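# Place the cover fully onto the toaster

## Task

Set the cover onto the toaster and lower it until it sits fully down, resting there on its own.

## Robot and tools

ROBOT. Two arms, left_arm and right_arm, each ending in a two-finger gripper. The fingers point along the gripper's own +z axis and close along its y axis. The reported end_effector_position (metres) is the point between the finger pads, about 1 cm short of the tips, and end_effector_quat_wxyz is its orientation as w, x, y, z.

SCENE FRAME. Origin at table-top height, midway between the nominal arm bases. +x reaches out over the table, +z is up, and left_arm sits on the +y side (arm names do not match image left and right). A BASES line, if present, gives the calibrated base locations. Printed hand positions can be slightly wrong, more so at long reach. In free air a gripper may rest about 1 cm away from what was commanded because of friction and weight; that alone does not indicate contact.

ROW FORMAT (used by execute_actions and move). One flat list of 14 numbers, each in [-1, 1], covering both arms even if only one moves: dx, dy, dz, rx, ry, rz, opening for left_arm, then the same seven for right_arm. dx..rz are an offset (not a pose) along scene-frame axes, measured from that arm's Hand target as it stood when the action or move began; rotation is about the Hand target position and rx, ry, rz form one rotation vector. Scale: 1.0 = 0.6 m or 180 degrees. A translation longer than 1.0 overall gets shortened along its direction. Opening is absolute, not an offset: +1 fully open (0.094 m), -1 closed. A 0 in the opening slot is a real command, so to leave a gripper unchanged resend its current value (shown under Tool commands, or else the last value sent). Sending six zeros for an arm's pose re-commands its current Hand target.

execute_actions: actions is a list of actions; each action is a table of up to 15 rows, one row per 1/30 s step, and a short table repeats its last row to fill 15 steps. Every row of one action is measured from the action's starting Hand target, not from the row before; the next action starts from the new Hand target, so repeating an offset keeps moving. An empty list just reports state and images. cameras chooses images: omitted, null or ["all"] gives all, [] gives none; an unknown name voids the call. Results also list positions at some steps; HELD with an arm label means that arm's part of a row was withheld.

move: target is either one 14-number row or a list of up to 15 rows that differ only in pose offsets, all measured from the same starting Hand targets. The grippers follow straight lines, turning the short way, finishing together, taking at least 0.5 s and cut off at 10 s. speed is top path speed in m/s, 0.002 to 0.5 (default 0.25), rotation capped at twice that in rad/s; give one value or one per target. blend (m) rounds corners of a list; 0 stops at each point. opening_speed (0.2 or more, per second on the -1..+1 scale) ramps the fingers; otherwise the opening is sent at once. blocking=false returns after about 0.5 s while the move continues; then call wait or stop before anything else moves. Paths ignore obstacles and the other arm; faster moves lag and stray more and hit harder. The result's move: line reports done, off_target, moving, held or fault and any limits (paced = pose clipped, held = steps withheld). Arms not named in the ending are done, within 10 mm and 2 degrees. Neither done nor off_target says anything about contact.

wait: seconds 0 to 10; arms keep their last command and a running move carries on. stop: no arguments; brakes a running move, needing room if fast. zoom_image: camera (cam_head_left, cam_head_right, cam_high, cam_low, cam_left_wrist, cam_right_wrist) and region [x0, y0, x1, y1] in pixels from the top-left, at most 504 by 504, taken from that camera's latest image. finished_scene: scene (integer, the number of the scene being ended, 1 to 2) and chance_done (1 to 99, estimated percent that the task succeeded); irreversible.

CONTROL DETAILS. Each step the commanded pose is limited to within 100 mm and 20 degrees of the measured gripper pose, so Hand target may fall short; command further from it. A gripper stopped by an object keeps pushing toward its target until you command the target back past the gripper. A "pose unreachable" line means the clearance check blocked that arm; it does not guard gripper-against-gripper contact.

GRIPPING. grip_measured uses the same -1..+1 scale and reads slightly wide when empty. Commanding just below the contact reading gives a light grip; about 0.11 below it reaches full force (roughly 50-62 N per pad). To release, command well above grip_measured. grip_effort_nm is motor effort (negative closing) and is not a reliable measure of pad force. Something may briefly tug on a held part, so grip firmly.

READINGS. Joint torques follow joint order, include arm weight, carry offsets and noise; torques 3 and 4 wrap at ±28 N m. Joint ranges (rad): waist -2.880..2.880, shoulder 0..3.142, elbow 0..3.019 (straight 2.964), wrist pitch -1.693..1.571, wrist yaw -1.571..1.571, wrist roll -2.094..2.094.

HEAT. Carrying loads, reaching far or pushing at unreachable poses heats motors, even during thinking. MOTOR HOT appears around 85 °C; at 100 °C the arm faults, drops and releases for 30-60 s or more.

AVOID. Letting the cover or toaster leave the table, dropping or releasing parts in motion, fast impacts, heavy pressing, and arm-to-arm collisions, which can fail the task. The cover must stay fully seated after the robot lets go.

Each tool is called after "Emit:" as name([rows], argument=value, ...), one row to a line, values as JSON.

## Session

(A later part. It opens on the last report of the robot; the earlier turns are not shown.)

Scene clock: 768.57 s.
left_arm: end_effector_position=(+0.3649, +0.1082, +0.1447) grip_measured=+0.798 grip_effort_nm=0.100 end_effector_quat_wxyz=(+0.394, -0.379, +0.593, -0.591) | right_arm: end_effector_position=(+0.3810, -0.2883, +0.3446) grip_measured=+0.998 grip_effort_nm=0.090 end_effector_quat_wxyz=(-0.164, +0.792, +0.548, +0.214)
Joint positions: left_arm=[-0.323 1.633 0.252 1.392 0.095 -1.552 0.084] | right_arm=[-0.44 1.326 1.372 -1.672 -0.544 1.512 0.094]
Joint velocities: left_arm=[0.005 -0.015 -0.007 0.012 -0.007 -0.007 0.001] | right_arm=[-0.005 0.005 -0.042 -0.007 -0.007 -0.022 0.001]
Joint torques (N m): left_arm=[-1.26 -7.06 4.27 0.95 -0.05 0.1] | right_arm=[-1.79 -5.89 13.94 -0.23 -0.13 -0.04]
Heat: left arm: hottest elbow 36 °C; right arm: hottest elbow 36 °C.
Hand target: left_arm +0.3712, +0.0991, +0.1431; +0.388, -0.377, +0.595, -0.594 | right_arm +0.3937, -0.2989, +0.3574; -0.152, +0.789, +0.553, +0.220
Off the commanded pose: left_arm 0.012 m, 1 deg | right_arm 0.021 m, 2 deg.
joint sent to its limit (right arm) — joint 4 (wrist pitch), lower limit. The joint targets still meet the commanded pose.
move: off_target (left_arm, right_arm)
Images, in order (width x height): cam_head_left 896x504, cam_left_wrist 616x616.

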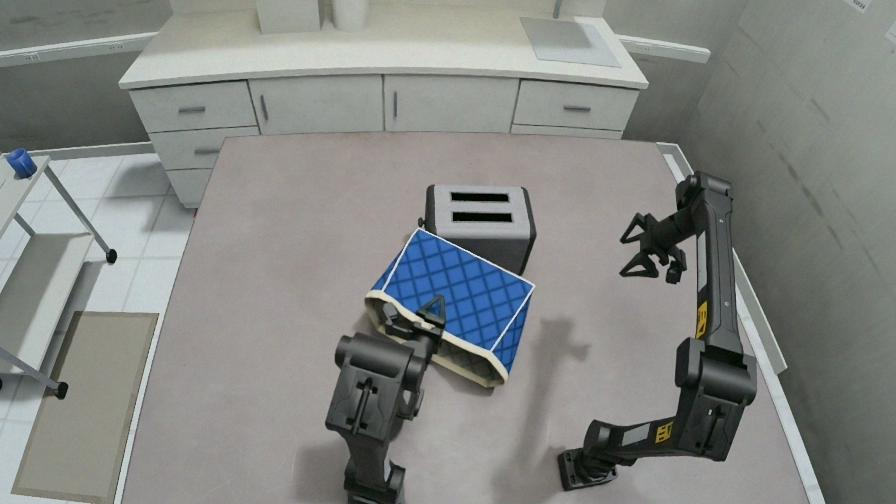

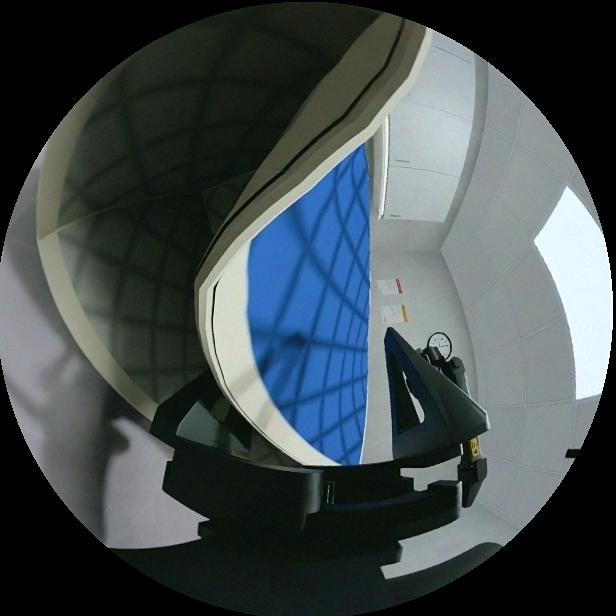

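Emit:
move([
  [0,0,0,0,0,0,-0.98,0,0,0,0,0,0,1],
], opening_speed=1.5, cameras=[])

Emit:
move([
  [-0.02,0.15,0.03,0,0,0.0,-0.98,0,0,0,0,0,0,1],
  [0.05,0.45,0.03,0,0,0.12,-0.98,0,0,0,0,0,0,1],
  [-0.04,0.45,-0.01,0,0,0.12,-0.98,0,0,0,0,0,0,1],
  [-0.17,0.45,-0.12,0,0,0.12,-0.98,0,0,0,0,0,0,1],
  [-0.2,0.45,-0.165,0,0,0.12,-0.98,0,0,0,0,0,0,1],
], speed=0.1, blend=0.03)

Scene clock: 774.67 s.
left_arm: end_effector_position=(+0.3649, +0.1082, +0.1446) grip_measured=-0.946 grip_effort_nm=-0.950 end_effector_quat_wxyz=(+0.394, -0.379, +0.593, -0.591) | right_arm: end_effector_position=(+0.3810, -0.2883, +0.3446) grip_measured=+0.998 grip_effort_nm=0.095 end_effector_quat_wxyz=(-0.164, +0.792, +0.548, +0.214)
Joint positions: left_arm=[-0.323 1.633 0.252 1.391 0.095 -1.552 0.003] | right_arm=[-0.44 1.326 1.372 -1.672 -0.544 1.512 0.094]
Joint velocities: left_arm=[-0.015 -0.005 -0.002 0.027 -0.066 -0.081 0] | right_arm=[0.005 -0.005 -0.027 -0.012 -0.037 0.022 -0.002]
Joint torques (N m): left_arm=[-1.2 -7.47 4.34 0.94 -0.02 0.11] | right_arm=[-1.9 -6.07 13.91 -0.21 -0.12 -0.03]
Heat: left arm: hottest elbow 35 °C; right arm: hottest elbow 37 °C.
Hand target: left_arm +0.3711, +0.0992, +0.1430; +0.388, -0.377, +0.595, -0.594 | right_arm +0.3937, -0.2989, +0.3574; -0.152, +0.789, +0.553, +0.220
Off the commanded pose: left_arm 0.011 m, 1 deg | right_arm 0.021 m, 2 deg.
joint sent to its limit (right arm) — joint 4 (wrist pitch), lower limit. The joint targets still meet the commanded pose.
move: off_target (left_arm, right_arm)
No camera images: "cameras" was empty.

Scene clock: 780.40 s.
left_arm: end_effector_position=(+0.2518, +0.3615, +0.0507) grip_measured=-0.948 grip_effort_nm=-1.018 end_effector_quat_wxyz=(+0.413, -0.507, +0.582, -0.483) | right_arm: end_effector_position=(+0.3810, -0.2883, +0.3446) grip_measured=+0.998 grip_effort_nm=0.100 end_effector_quat_wxyz=(-0.164, +0.792, +0.548, +0.214)
Joint positions: left_arm=[0.797 1.948 0.065 1.559 0.923 -1.319 0.002] | right_arm=[-0.44 1.326 1.372 -1.672 -0.544 1.512 0.094]
Joint velocities: left_arm=[-0.005 -0.005 -0.022 -0.007 -0.022 0.037 -0.001] | right_arm=[-0.005 -0.015 0.002 -0.012 -0.037 0.007 0]
Joint torques (N m): left_arm=[1.08 -6.01 -0.75 1.63 0.39 0.3] | right_arm=[-1.9 -6.01 13.93 -0.21 -0.13 -0.04]
Heat: left arm: hottest elbow 34 °C; right arm: hottest elbow 37 °C.
Hand target: left_arm +0.2498, +0.3639, +0.0480; +0.493, -0.482, +0.510, -0.513 | right_arm +0.3937, -0.2989, +0.3574; -0.152, +0.789, +0.553, +0.220
Off the commanded pose: left_arm 0.010 m, 13 deg | right_arm 0.021 m, 2 deg.
joint sent to its limit (left arm) — joint 4 (wrist pitch), upper limit. The joint targets are off in position and orientation.
joint sent to its limit (right arm) — joint 4 (wrist pitch), lower limit. The joint targets still meet the commanded pose.
move: off_target (left_arm, right_arm); blend cut to 0.0295 m at target 2, 0.0295 m at target 3, 0.0162 m at target 4

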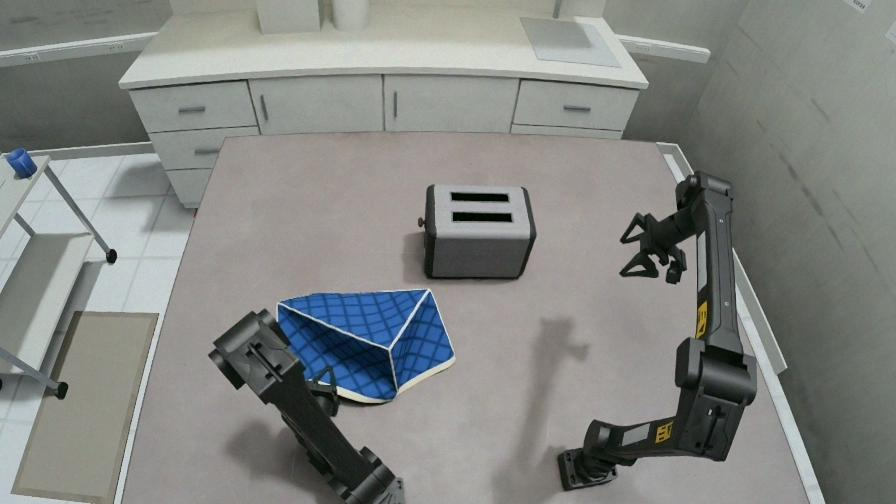

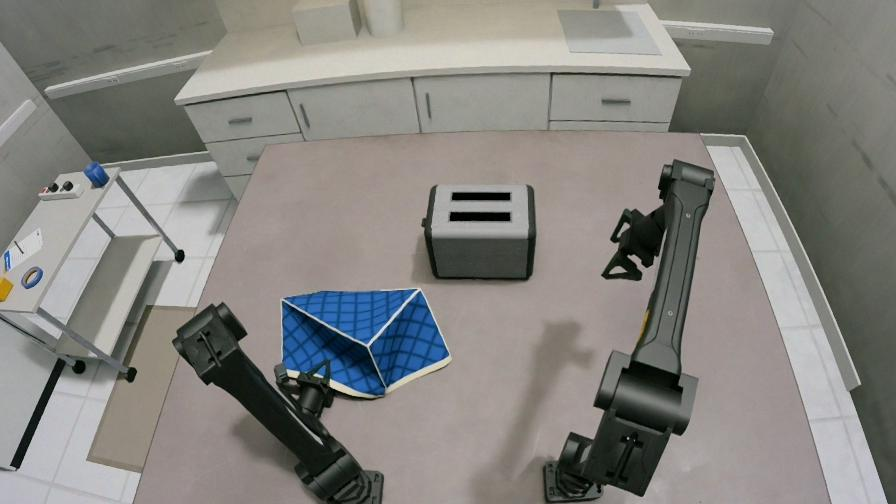

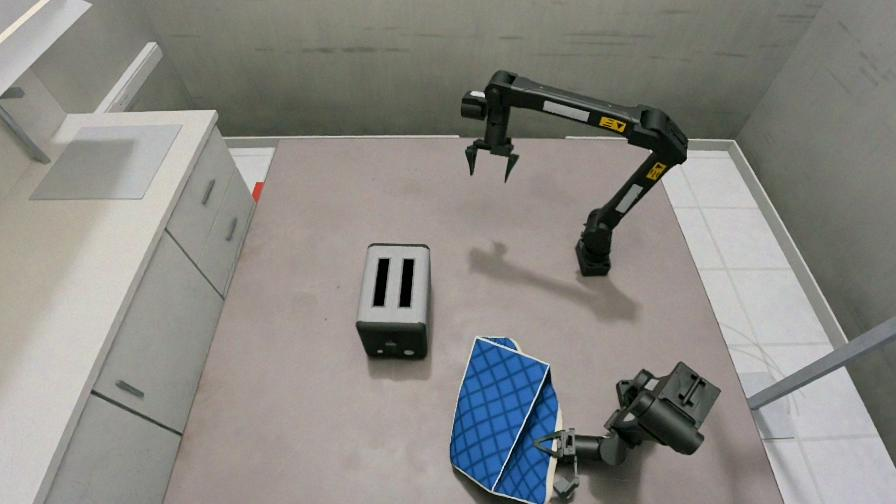

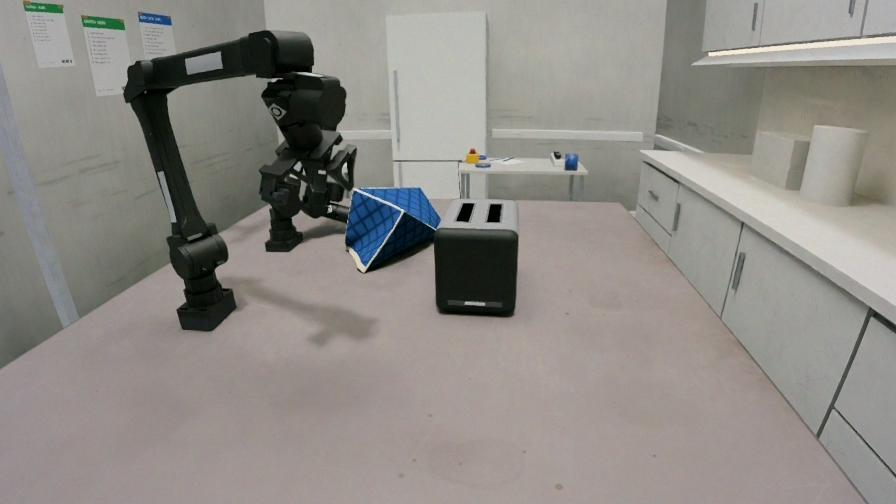

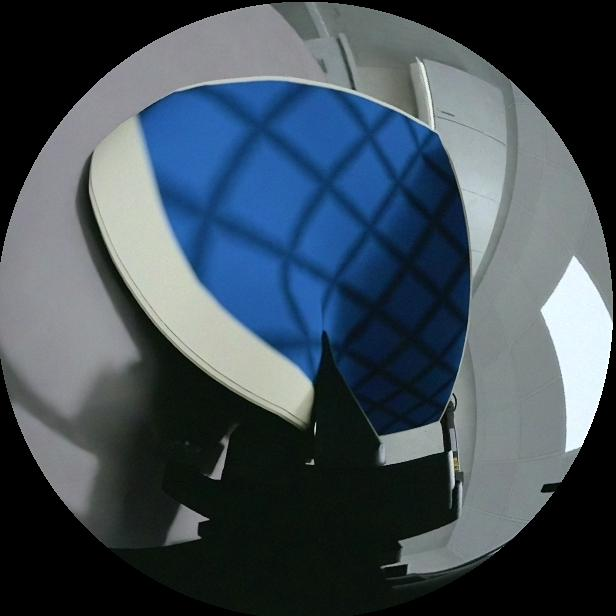

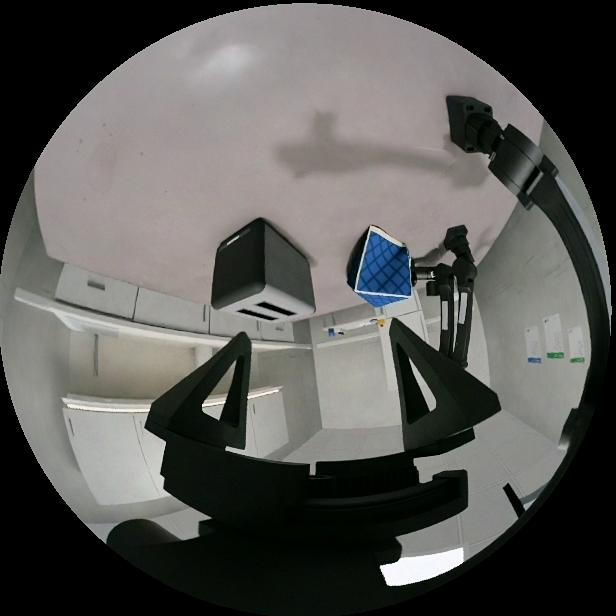

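Emit:
move([
  [0.05,0,0.17,0,0,0,-0.98,0.02,-0.1,0,0,0,0,1],
  [0.16,-0.2,0.21,0,0,0,-0.98,0.02,-0.1,0,0,0,0,1],
  [0.08,-0.6,0.2,0,0,0.0,-0.98,0.02,-0.1,0,0,0,0,1],
  [0.12,-0.6,0.16,0,0,0.0,-0.98,0.02,-0.1,0,0,0,0,1],
], speed=0.12, blend=0.03, cameras=["cam_head_left","cam_high","cam_low","cam_left_wrist"])

Scene clock: 796.67 s.
left_arm: end_effector_position=(+0.3177, +0.0115, +0.1336) grip_measured=-0.948 grip_effort_nm=-1.033 end_effector_quat_wxyz=(+0.489, -0.481, +0.522, -0.508) | right_arm: end_effector_position=(+0.3944, -0.3452, +0.3452) grip_measured=+0.998 grip_effort_nm=0.095 end_effector_quat_wxyz=(-0.138, +0.796, +0.543, +0.228)
Joint positions: left_arm=[-0.912 1.717 0.363 1.345 -0.847 -1.556 0.002] | right_arm=[-0.556 1.397 1.444 -1.672 -0.536 1.411 0.094]
Joint velocities: left_arm=[-0.015 -0.005 -0.012 -0.012 -0.037 -0.066 0] | right_arm=[0.005 0.015 0.012 -0.012 -0.022 -0.007 0.001]
Joint torques (N m): left_arm=[0.85 -8.82 4.22 1.76 0.19 0.25] | right_arm=[-2.08 -6.77 13.96 -0.17 -0.08 -0.04]
Heat: left arm: hottest elbow 33 °C; right arm: hottest elbow 38 °C.
Hand target: left_arm +0.3263, +0.0095, +0.1368; +0.493, -0.481, +0.513, -0.512 | right_arm +0.4057, -0.3590, +0.3567; -0.151, +0.789, +0.554, +0.219
Off the commanded pose: left_arm 0.014 m, 2 deg | right_arm 0.022 m, 2 deg.
joint sent to its limit (right arm) — joint 4 (wrist pitch), lower limit. The joint targets are off in orientation, not in position.
move: off_target (left_arm, right_arm); blend cut to 0.017 m at target 3
Images, in order (width x height): cam_head_left 896x504, cam_high 896x504, cam_low 896x504, cam_left_wrist 616x616.

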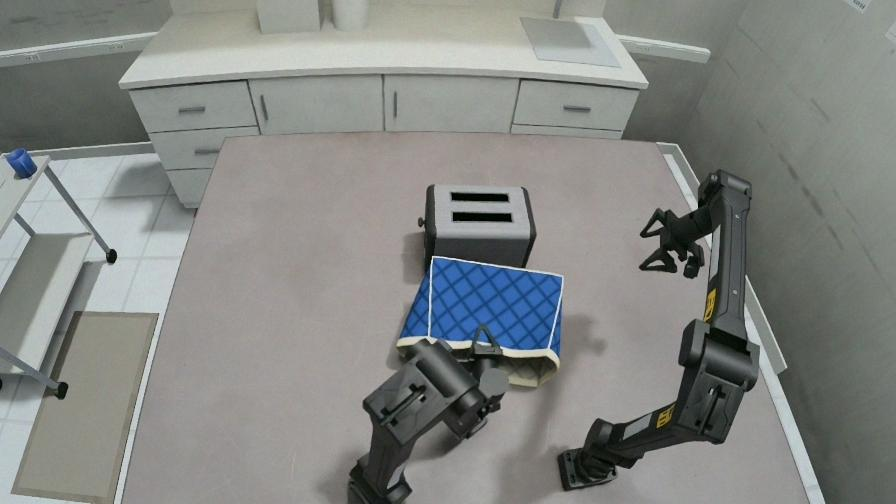

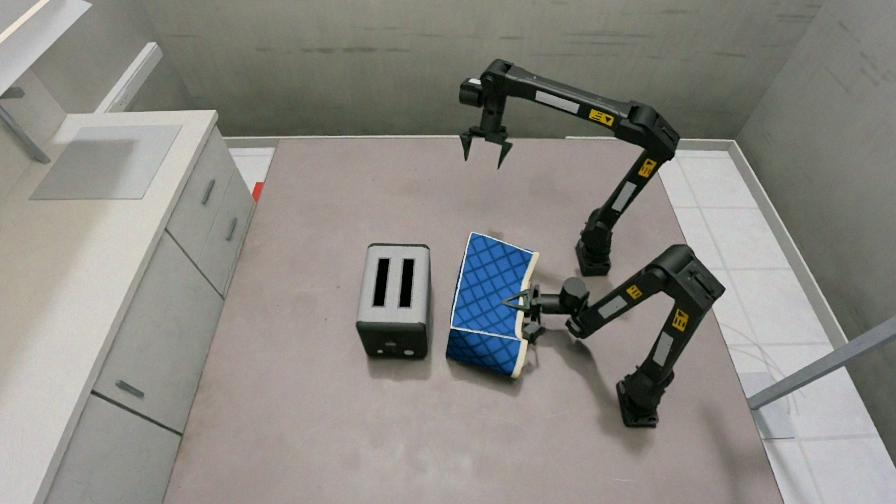

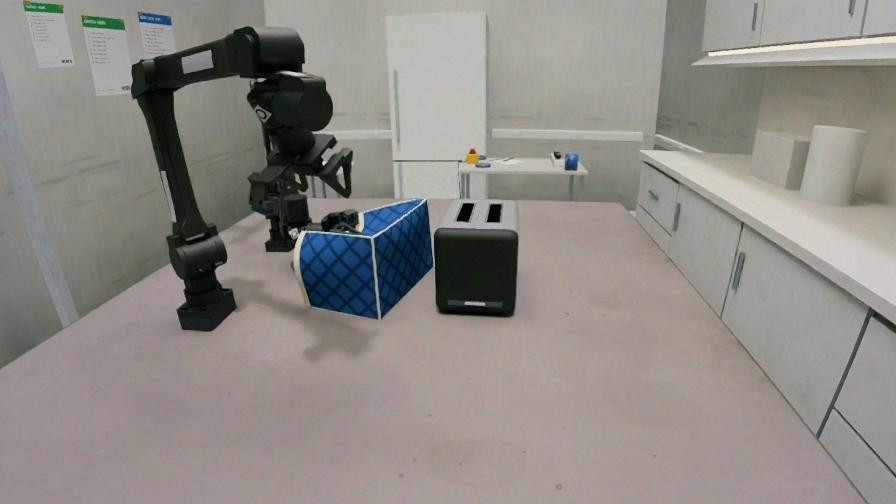

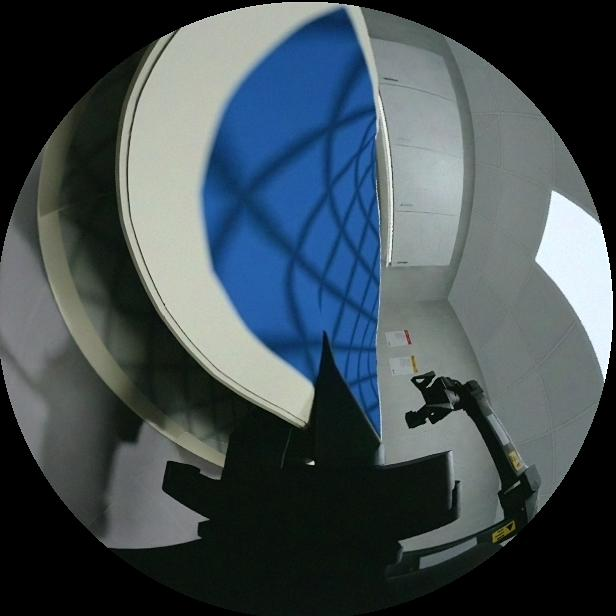

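Emit:
move([
  [0,0,0,0,0,0,0.3,0,0,0,0,0,0,1],
], opening_speed=0.8, cameras=[])

Emit:
move([
  [-0.11,0.04,0.0,0,0,0,0.3,0,0,0,0,0,0,1],
  [-0.13,0.2,0.2,0,0,0.0,0.3,0,0,0,0,0,0,1],
], cameras=["cam_head_left"])

Scene clock: 803.53 s.
left_arm: end_effector_position=(+0.3177, +0.0112, +0.1338) grip_measured=+0.297 grip_effort_nm=0.105 end_effector_quat_wxyz=(+0.489, -0.480, +0.522, -0.508) | right_arm: end_effector_position=(+0.3944, -0.3452, +0.3452) grip_measured=+0.998 grip_effort_nm=0.095 end_effector_quat_wxyz=(-0.138, +0.796, +0.543, +0.228)
Joint positions: left_arm=[-0.912 1.717 0.363 1.345 -0.845 -1.555 0.061] | right_arm=[-0.556 1.397 1.444 -1.672 -0.536 1.411 0.094]
Joint velocities: left_arm=[-0.005 -0.015 -0.007 -0.017 -0.007 -0.037 0] | right_arm=[0.005 -0.015 0.002 0.022 -0.007 0.037 0]
Joint torques (N m): left_arm=[0.79 -8.76 4.15 1.73 0.13 0.24] | right_arm=[-2.08 -6.71 14 -0.21 -0.09 -0.05]
Heat: left arm: hottest elbow 33 °C; right arm: hottest elbow 39 °C.
Hand target: left_arm +0.3263, +0.0095, +0.1369; +0.493, -0.481, +0.513, -0.512 | right_arm +0.4057, -0.3590, +0.3566; -0.151, +0.789, +0.554, +0.219
Off the commanded pose: left_arm 0.009 m, 1 deg | right_arm 0.021 m, 2 deg.
joint sent to its limit (right arm) — joint 4 (wrist pitch), lower limit. The joint targets are off in orientation, not in position.
move: off_target (right_arm)
No camera images: "cameras" was empty.

Scene clock: 805.97 s.
left_arm: end_effector_position=(+0.2389, +0.1282, +0.2272) grip_measured=+0.298 grip_effort_nm=0.095 end_effector_quat_wxyz=(+0.493, -0.474, +0.536, -0.495) | right_arm: end_effector_position=(+0.3944, -0.3452, +0.3452) grip_measured=+0.998 grip_effort_nm=0.085 end_effector_quat_wxyz=(-0.138, +0.796, +0.543, +0.228)
Joint positions: left_arm=[-0.849 0.612 0.111 0.469 -0.78 -1.535 0.061] | right_arm=[-0.556 1.397 1.444 -1.672 -0.536 1.411 0.094]
Joint velocities: left_arm=[-0.015 -0.015 -0.007 0.002 0.037 0.037 0.001] | right_arm=[-0.005 -0.005 0.002 0.002 -0.022 -0.051 0]
Joint torques (N m): left_arm=[0.73 -1.08 10.73 0.69 0.12 0.07] | right_arm=[-2.08 -6.77 13.9 -0.2 -0.09 -0.04]
Heat: left arm: hottest elbow 33 °C; right arm: hottest elbow 39 °C.
Hand target: left_arm +0.2474, +0.1258, +0.2542; +0.493, -0.481, +0.513, -0.512 | right_arm +0.4057, -0.3590, +0.3566; -0.151, +0.789, +0.554, +0.219
Off the commanded pose: left_arm 0.031 m, 3 deg | right_arm 0.021 m, 2 deg.
joint sent to its limit (right arm) — joint 4 (wrist pitch), lower limit. The joint targets are off in orientation, not in position.
move: off_target (left_arm, right_arm)
Images, in order (width x height): cam_head_left 896x504.

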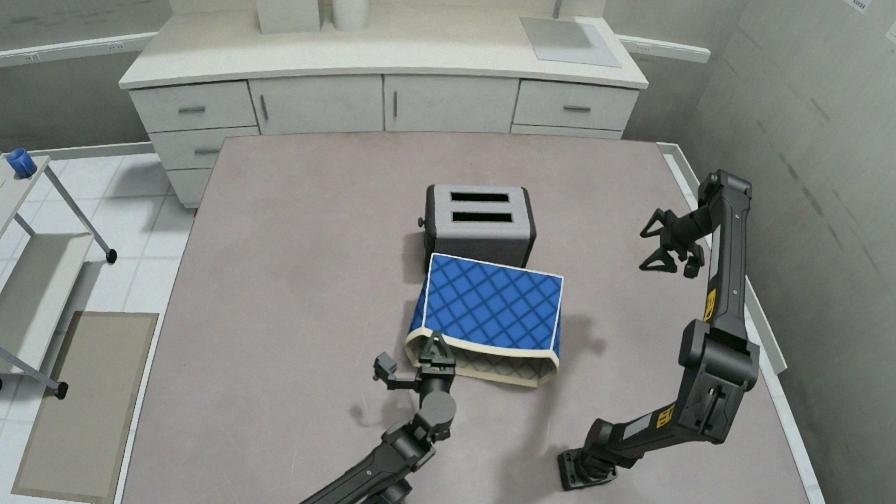

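Emit:
move([
  [0.1,0.45,0.1,-0.05,0.2,-0.05,1,0.04,0.0,-0.05,0,0,0.05,1],
  [0.3,0.3,0.05,-0.122,0.494,-0.116,1,0.04,0.04,-0.2,0,0,0.11,1],
  [0.3,0.25,-0.25,-0.122,0.494,-0.116,1,0.04,0.1,-0.43,0,0,0.11,1],
], speed=0.25, blend=0.05)

Scene clock: 818.07 s.
left_arm: end_effector_position=(+0.4182, +0.2833, +0.1103) grip_measured=+0.998 grip_effort_nm=0.105 end_effector_quat_wxyz=(+0.186, +0.694, -0.670, +0.186) | right_arm: end_effector_position=(+0.4285, -0.3026, +0.1097) grip_measured=+0.998 grip_effort_nm=0.095 end_effector_quat_wxyz=(-0.173, +0.679, +0.686, +0.197)
Joint positions: left_arm=[0.236 1.707 1.221 -1.215 0.518 -1.33 0.094] | right_arm=[-0.412 1.687 1.132 -1.196 -0.501 1.139 0.094]
Joint velocities: left_arm=[-0.024 -0.005 0.017 0.002 -0.051 -0.007 0.001] | right_arm=[-0.005 -0.015 0.002 0.002 -0.051 0.022 -0.001]
Joint torques (N m): left_arm=[-1.2 -15.03 6.93 0.08 0.33 -0.06] | right_arm=[0.09 -9.35 6.61 -0.01 -0.4 0.31]
Heat: left arm: hottest elbow 36 °C; right arm: hottest elbow 39 °C.
Hand target: left_arm +0.4244, +0.2776, +0.1094; +0.184, +0.692, -0.673, +0.188 | right_arm +0.4273, -0.2958, +0.0983; -0.187, +0.681, +0.681, +0.192
Off the commanded pose: left_arm 0.013 m, 2 deg | right_arm 0.012 m, 2 deg.
move: off_target (left_arm, right_arm)

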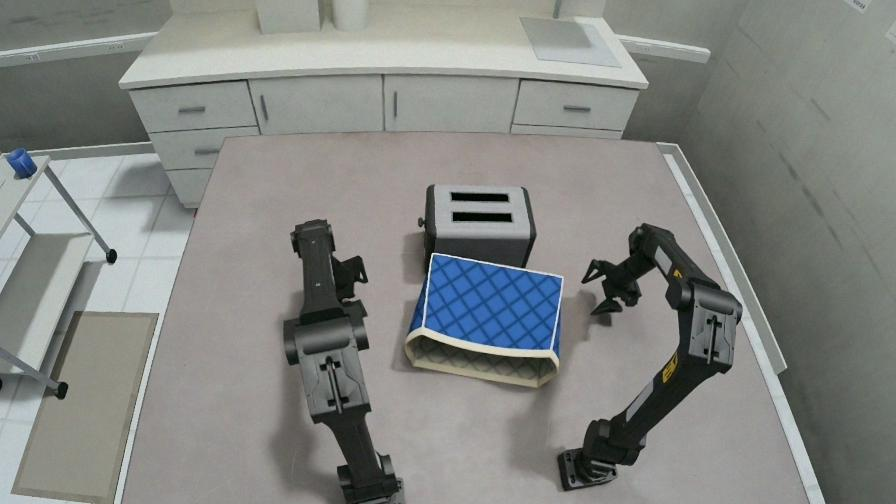

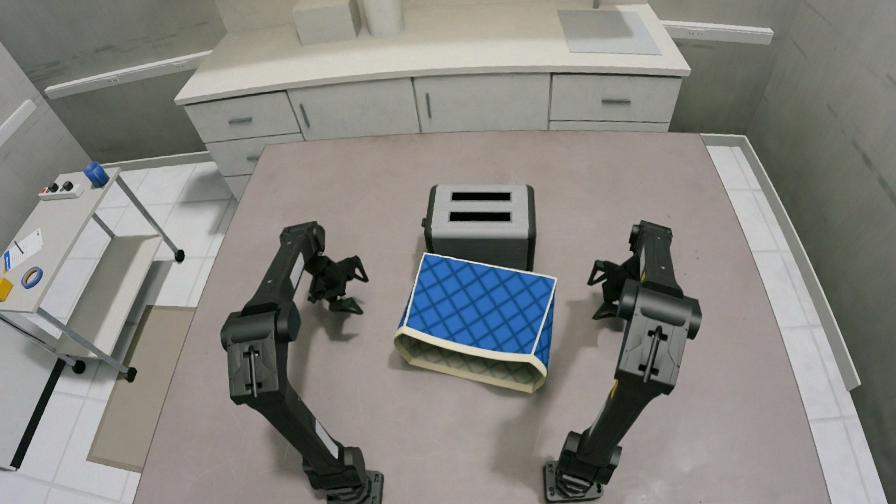

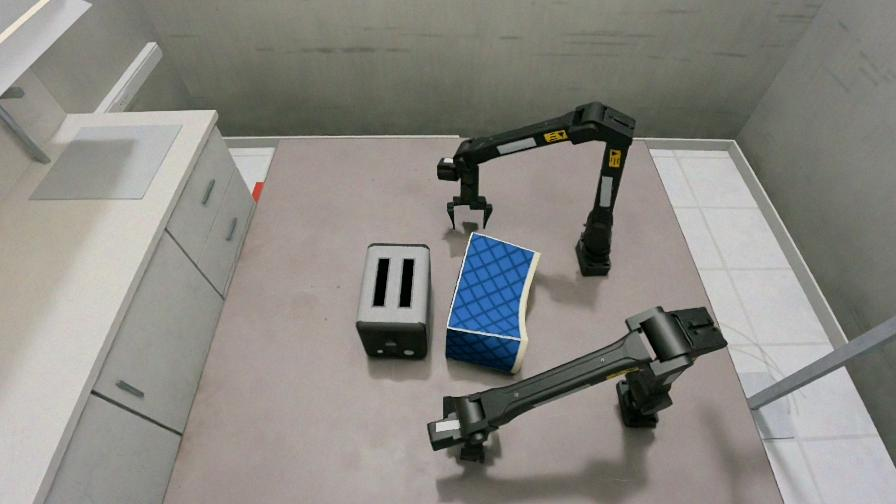

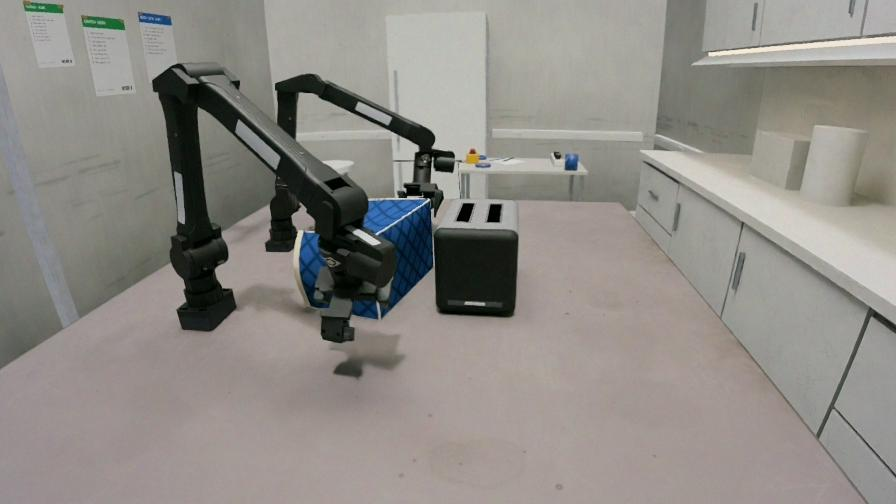

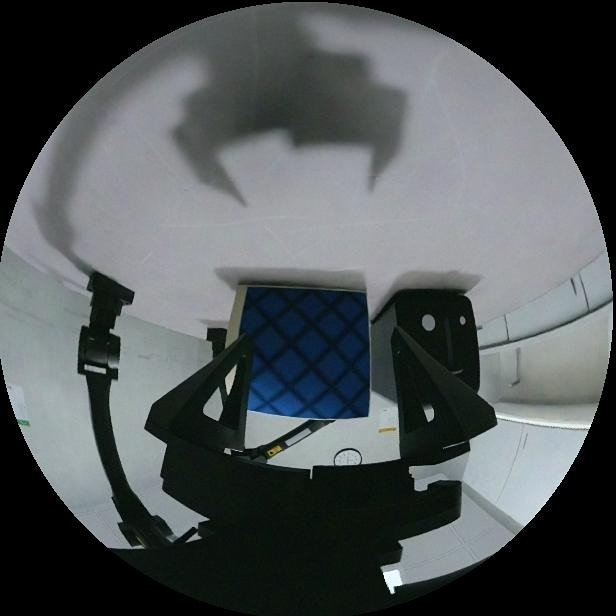

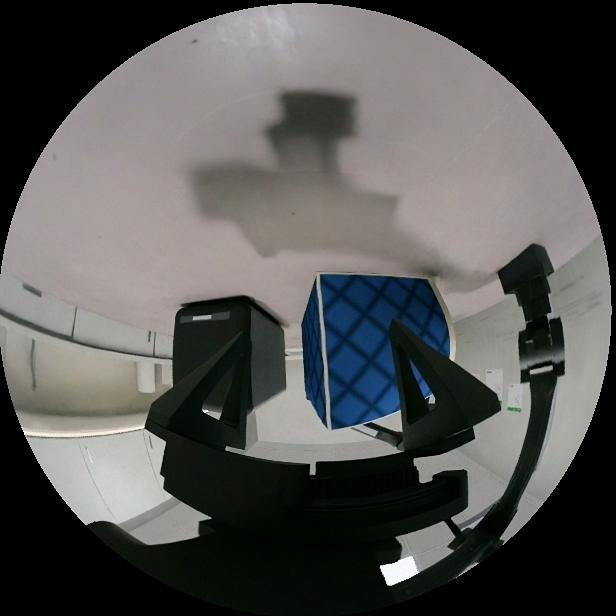

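Emit:
move([
  [-0.025,-0.2,0.0,0,0,0,1,-0.05,0.17,0.015,0,0,0,1],
], speed=0.12, cameras=["cam_high","cam_head_left","cam_left_wrist","cam_right_wrist"])

Scene clock: 834.40 s.
left_arm: end_effector_position=(+0.4033, +0.1635, +0.0957) grip_measured=+0.998 grip_effort_nm=0.090 end_effector_quat_wxyz=(+0.198, +0.695, -0.669, +0.175) | right_arm: end_effector_position=(+0.3999, -0.1977, +0.1042) grip_measured=+0.998 grip_effort_nm=0.095 end_effector_quat_wxyz=(-0.193, +0.680, +0.681, +0.191)
Joint positions: left_arm=[-0.022 1.652 1.107 -1.04 0.534 -1.622 0.094] | right_arm=[-0.191 1.569 0.96 -1.06 -0.541 1.389 0.094]
Joint velocities: left_arm=[-0.005 -0.005 -0.012 0.012 0.022 -0.022 0.001] | right_arm=[0.005 0.005 -0.017 0.002 -0.007 0.007 0]
Joint torques (N m): left_arm=[-0.85 -17.2 6.28 0.27 0.2 -0.04] | right_arm=[-0.03 -10.64 6.08 0.21 -0.35 0.32]
Heat: left arm: hottest elbow 36 °C; right arm: hottest elbow 35 °C.
Hand target: left_arm +0.4072, +0.1586, +0.1075; +0.186, +0.691, -0.673, +0.186 | right_arm +0.3976, -0.1929, +0.1094; -0.189, +0.681, +0.681, +0.194
Off the commanded pose: left_arm 0.016 m, 2 deg | right_arm 0.006 m, 1 deg.
move: off_target (left_arm)
Images, in order (width x height): cam_head_left 896x504, cam_high 896x504, cam_left_wrist 616x616, cam_right_wrist 616x616.

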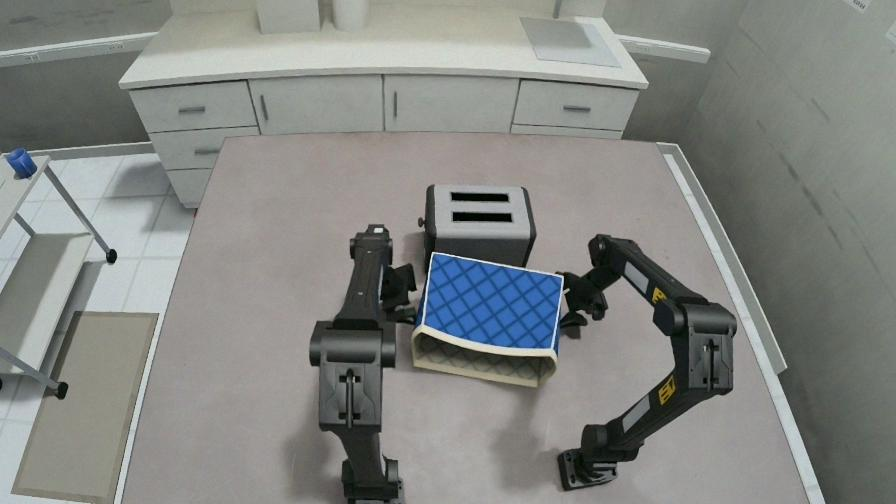

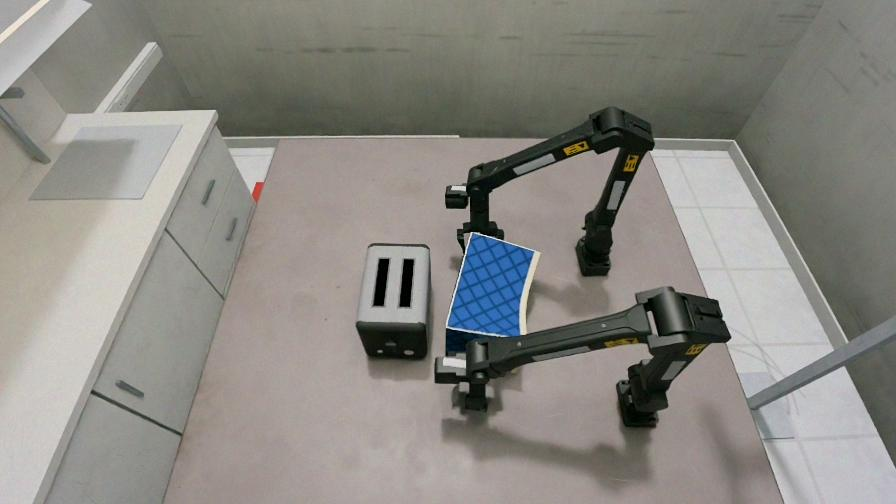

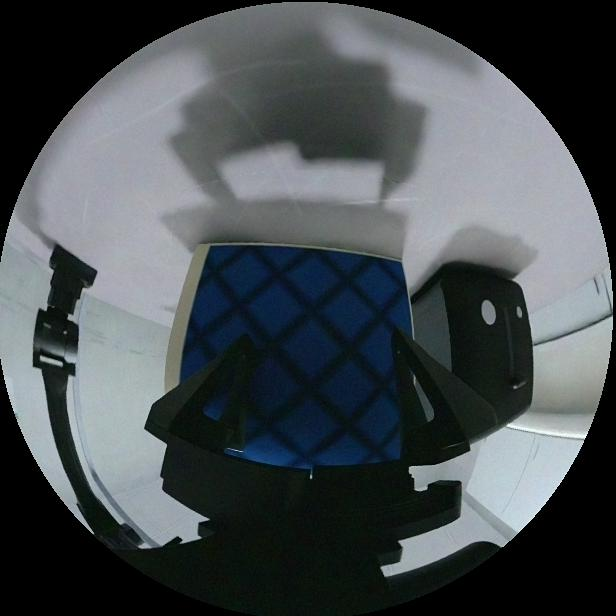

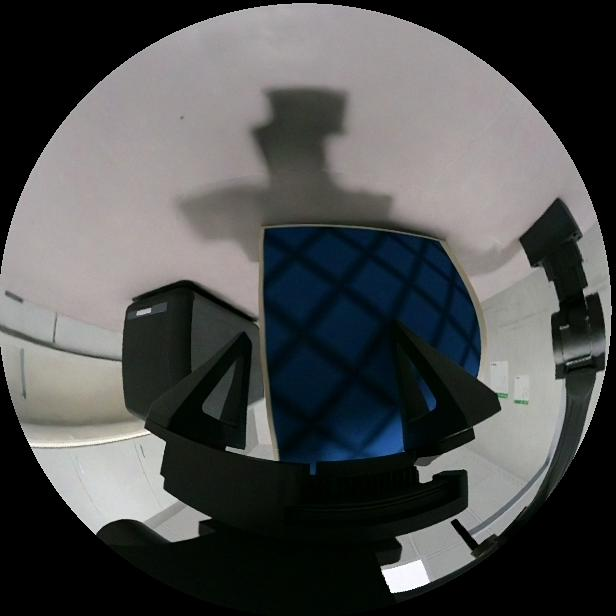

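Emit:
move([
  [0,-0.02,0.0,0,0,0,1,-0.07,-0.03,0.0,0,0,0,1],
  [0,-0.07,0.0,0,0,0,1,-0.075,0.07,0.0,0,0,0,1],
], speed=0.1, cameras=["cam_high","cam_head_left","cam_left_wrist","cam_right_wrist"])

Emit:
move([
  [-0.06,-0.01,0.45,0,0,0,1,-0.06,0.01,0.45,0,0,0,1],
], speed=0.12, cameras=["cam_high","cam_head_left","cam_low"])

Scene clock: 839.93 s.
left_arm: end_effector_position=(+0.4038, +0.1258, +0.0948) grip_measured=+0.998 grip_effort_nm=0.095 end_effector_quat_wxyz=(+0.197, +0.698, -0.666, +0.173) | right_arm: end_effector_position=(+0.3561, -0.1573, +0.1072) grip_measured=+0.998 grip_effort_nm=0.085 end_effector_quat_wxyz=(-0.191, +0.683, +0.678, +0.192)
Joint positions: left_arm=[-0.107 1.65 1.102 -0.985 0.529 -1.731 0.094] | right_arm=[-0.096 1.432 0.817 -0.988 -0.549 1.509 0.094]
Joint velocities: left_arm=[0.015 0.005 -0.012 0.002 0.066 0.007 0] | right_arm=[0.005 0.005 -0.012 -0.017 -0.081 0.037 0.001]
Joint torques (N m): left_arm=[-1.32 -16.79 6.32 0.44 0.17 -0.01] | right_arm=[0.56 -8.7 6.16 0.24 -0.39 0.29]
Heat: left arm: hottest elbow 35 °C; right arm: hottest elbow 35 °C.
Hand target: left_arm +0.4067, +0.1170, +0.1069; +0.186, +0.691, -0.673, +0.186 | right_arm +0.3526, -0.1505, +0.1107; -0.189, +0.680, +0.680, +0.196
Off the commanded pose: left_arm 0.016 m, 2 deg | right_arm 0.008 m, 1 deg.
move: off_target (left_arm)
Images, in order (width x height): cam_head_left 896x504, cam_high 896x504, cam_left_wrist 616x616, cam_right_wrist 616x616.

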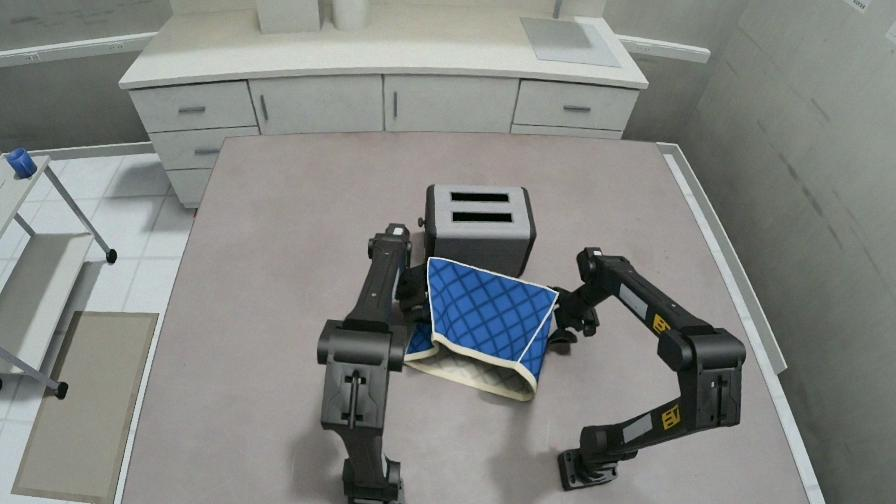

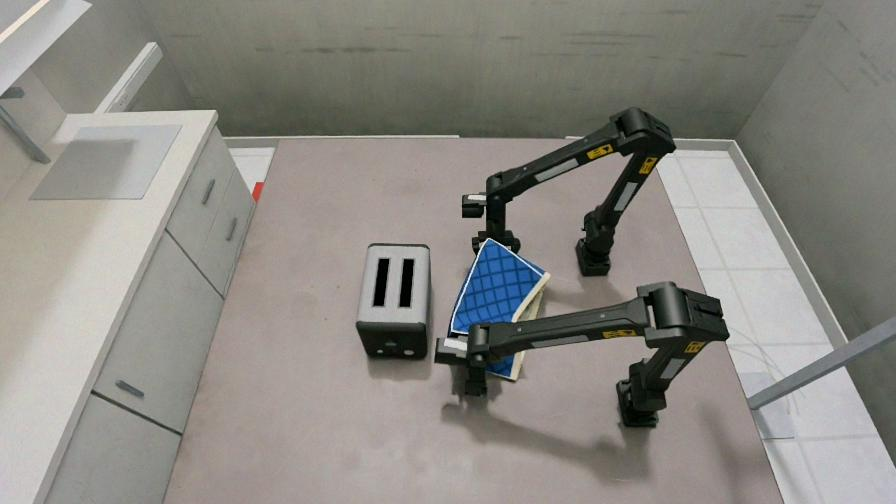

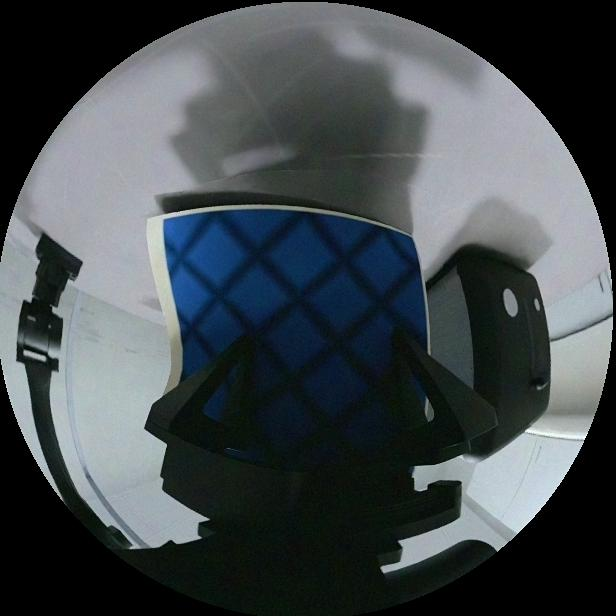

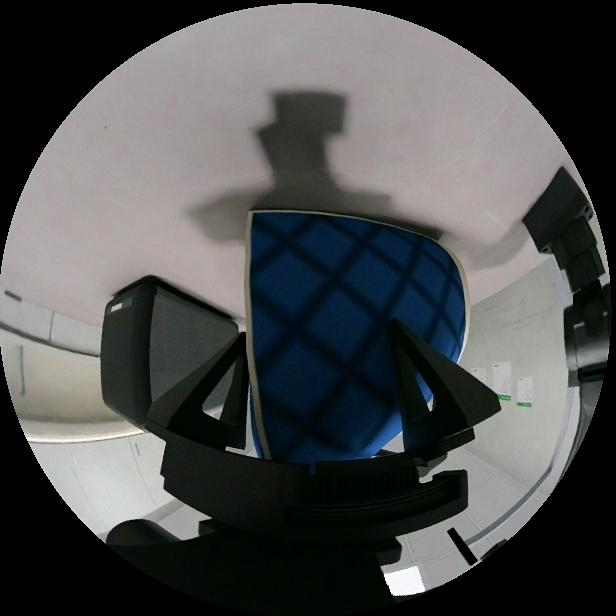

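Scene clock: 842.97 s.
left_arm: end_effector_position=(+0.3683, +0.1139, +0.3518) grip_measured=+0.998 grip_effort_nm=0.100 end_effector_quat_wxyz=(+0.199, +0.698, -0.667, +0.170) | right_arm: end_effector_position=(+0.3142, -0.1492, +0.3578) grip_measured=+0.998 grip_effort_nm=0.090 end_effector_quat_wxyz=(-0.182, +0.691, +0.670, +0.201)
Joint positions: left_arm=[-0.144 1.423 1.542 -1.642 0.528 -1.769 0.094] | right_arm=[-0.077 1.121 1.236 -1.672 -0.549 1.566 0.094]
Joint velocities: left_arm=[-0.005 -0.015 0.017 0.002 -0.007 -0.066 0.001] | right_arm=[-0.015 0.005 -0.022 0.012 0.037 -0.037 0.001]
Joint torques (N m): left_arm=[-1.26 -13.57 10.54 -0.38 0.12 -0.04] | right_arm=[0.09 -5.3 13.85 -0.1 -0.29 0.32]
Heat: left arm: hottest elbow 36 °C; right arm: hottest elbow 35 °C.
Hand target: left_arm +0.3696, +0.1073, +0.3757; +0.186, +0.691, -0.673, +0.186 | right_arm +0.3199, -0.1453, +0.3818; -0.190, +0.680, +0.680, +0.196
Off the commanded pose: left_arm 0.025 m, 3 deg | right_arm 0.023 m, 2 deg.
joint sent to its limit (right arm) — joint 4 (wrist pitch), lower limit. The joint targets are off in orientation, not in position.
move: off_target (left_arm, right_arm)
Images, in order (width x height): cam_head_left 896x504, cam_high 896x504, cam_low 896x504.

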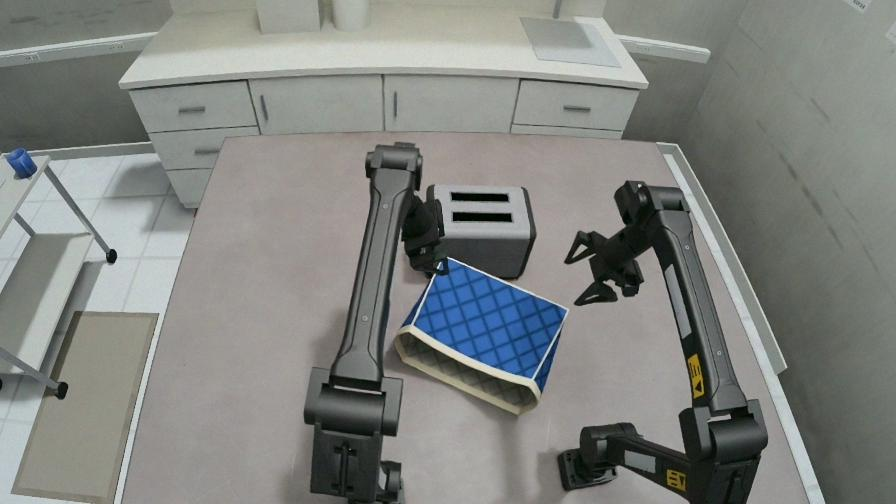

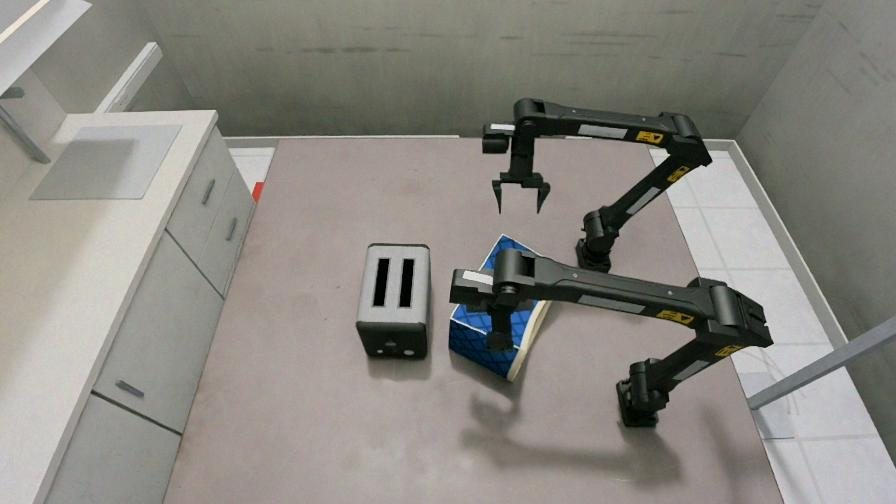

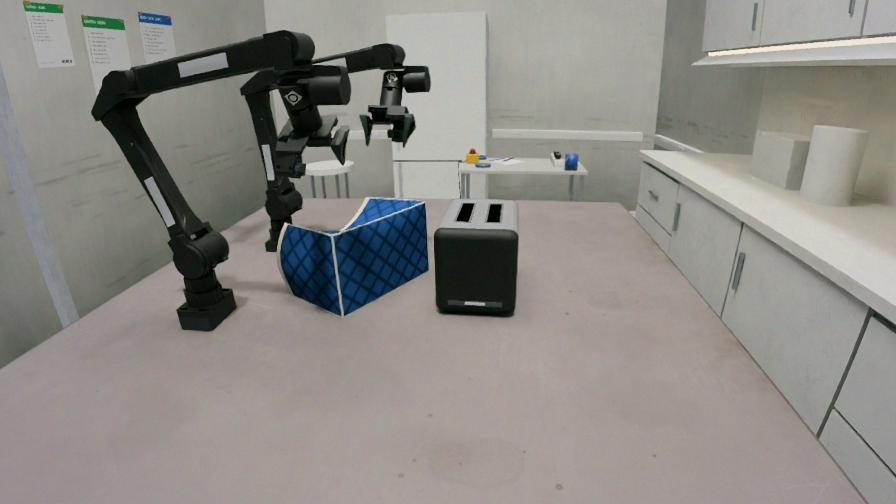

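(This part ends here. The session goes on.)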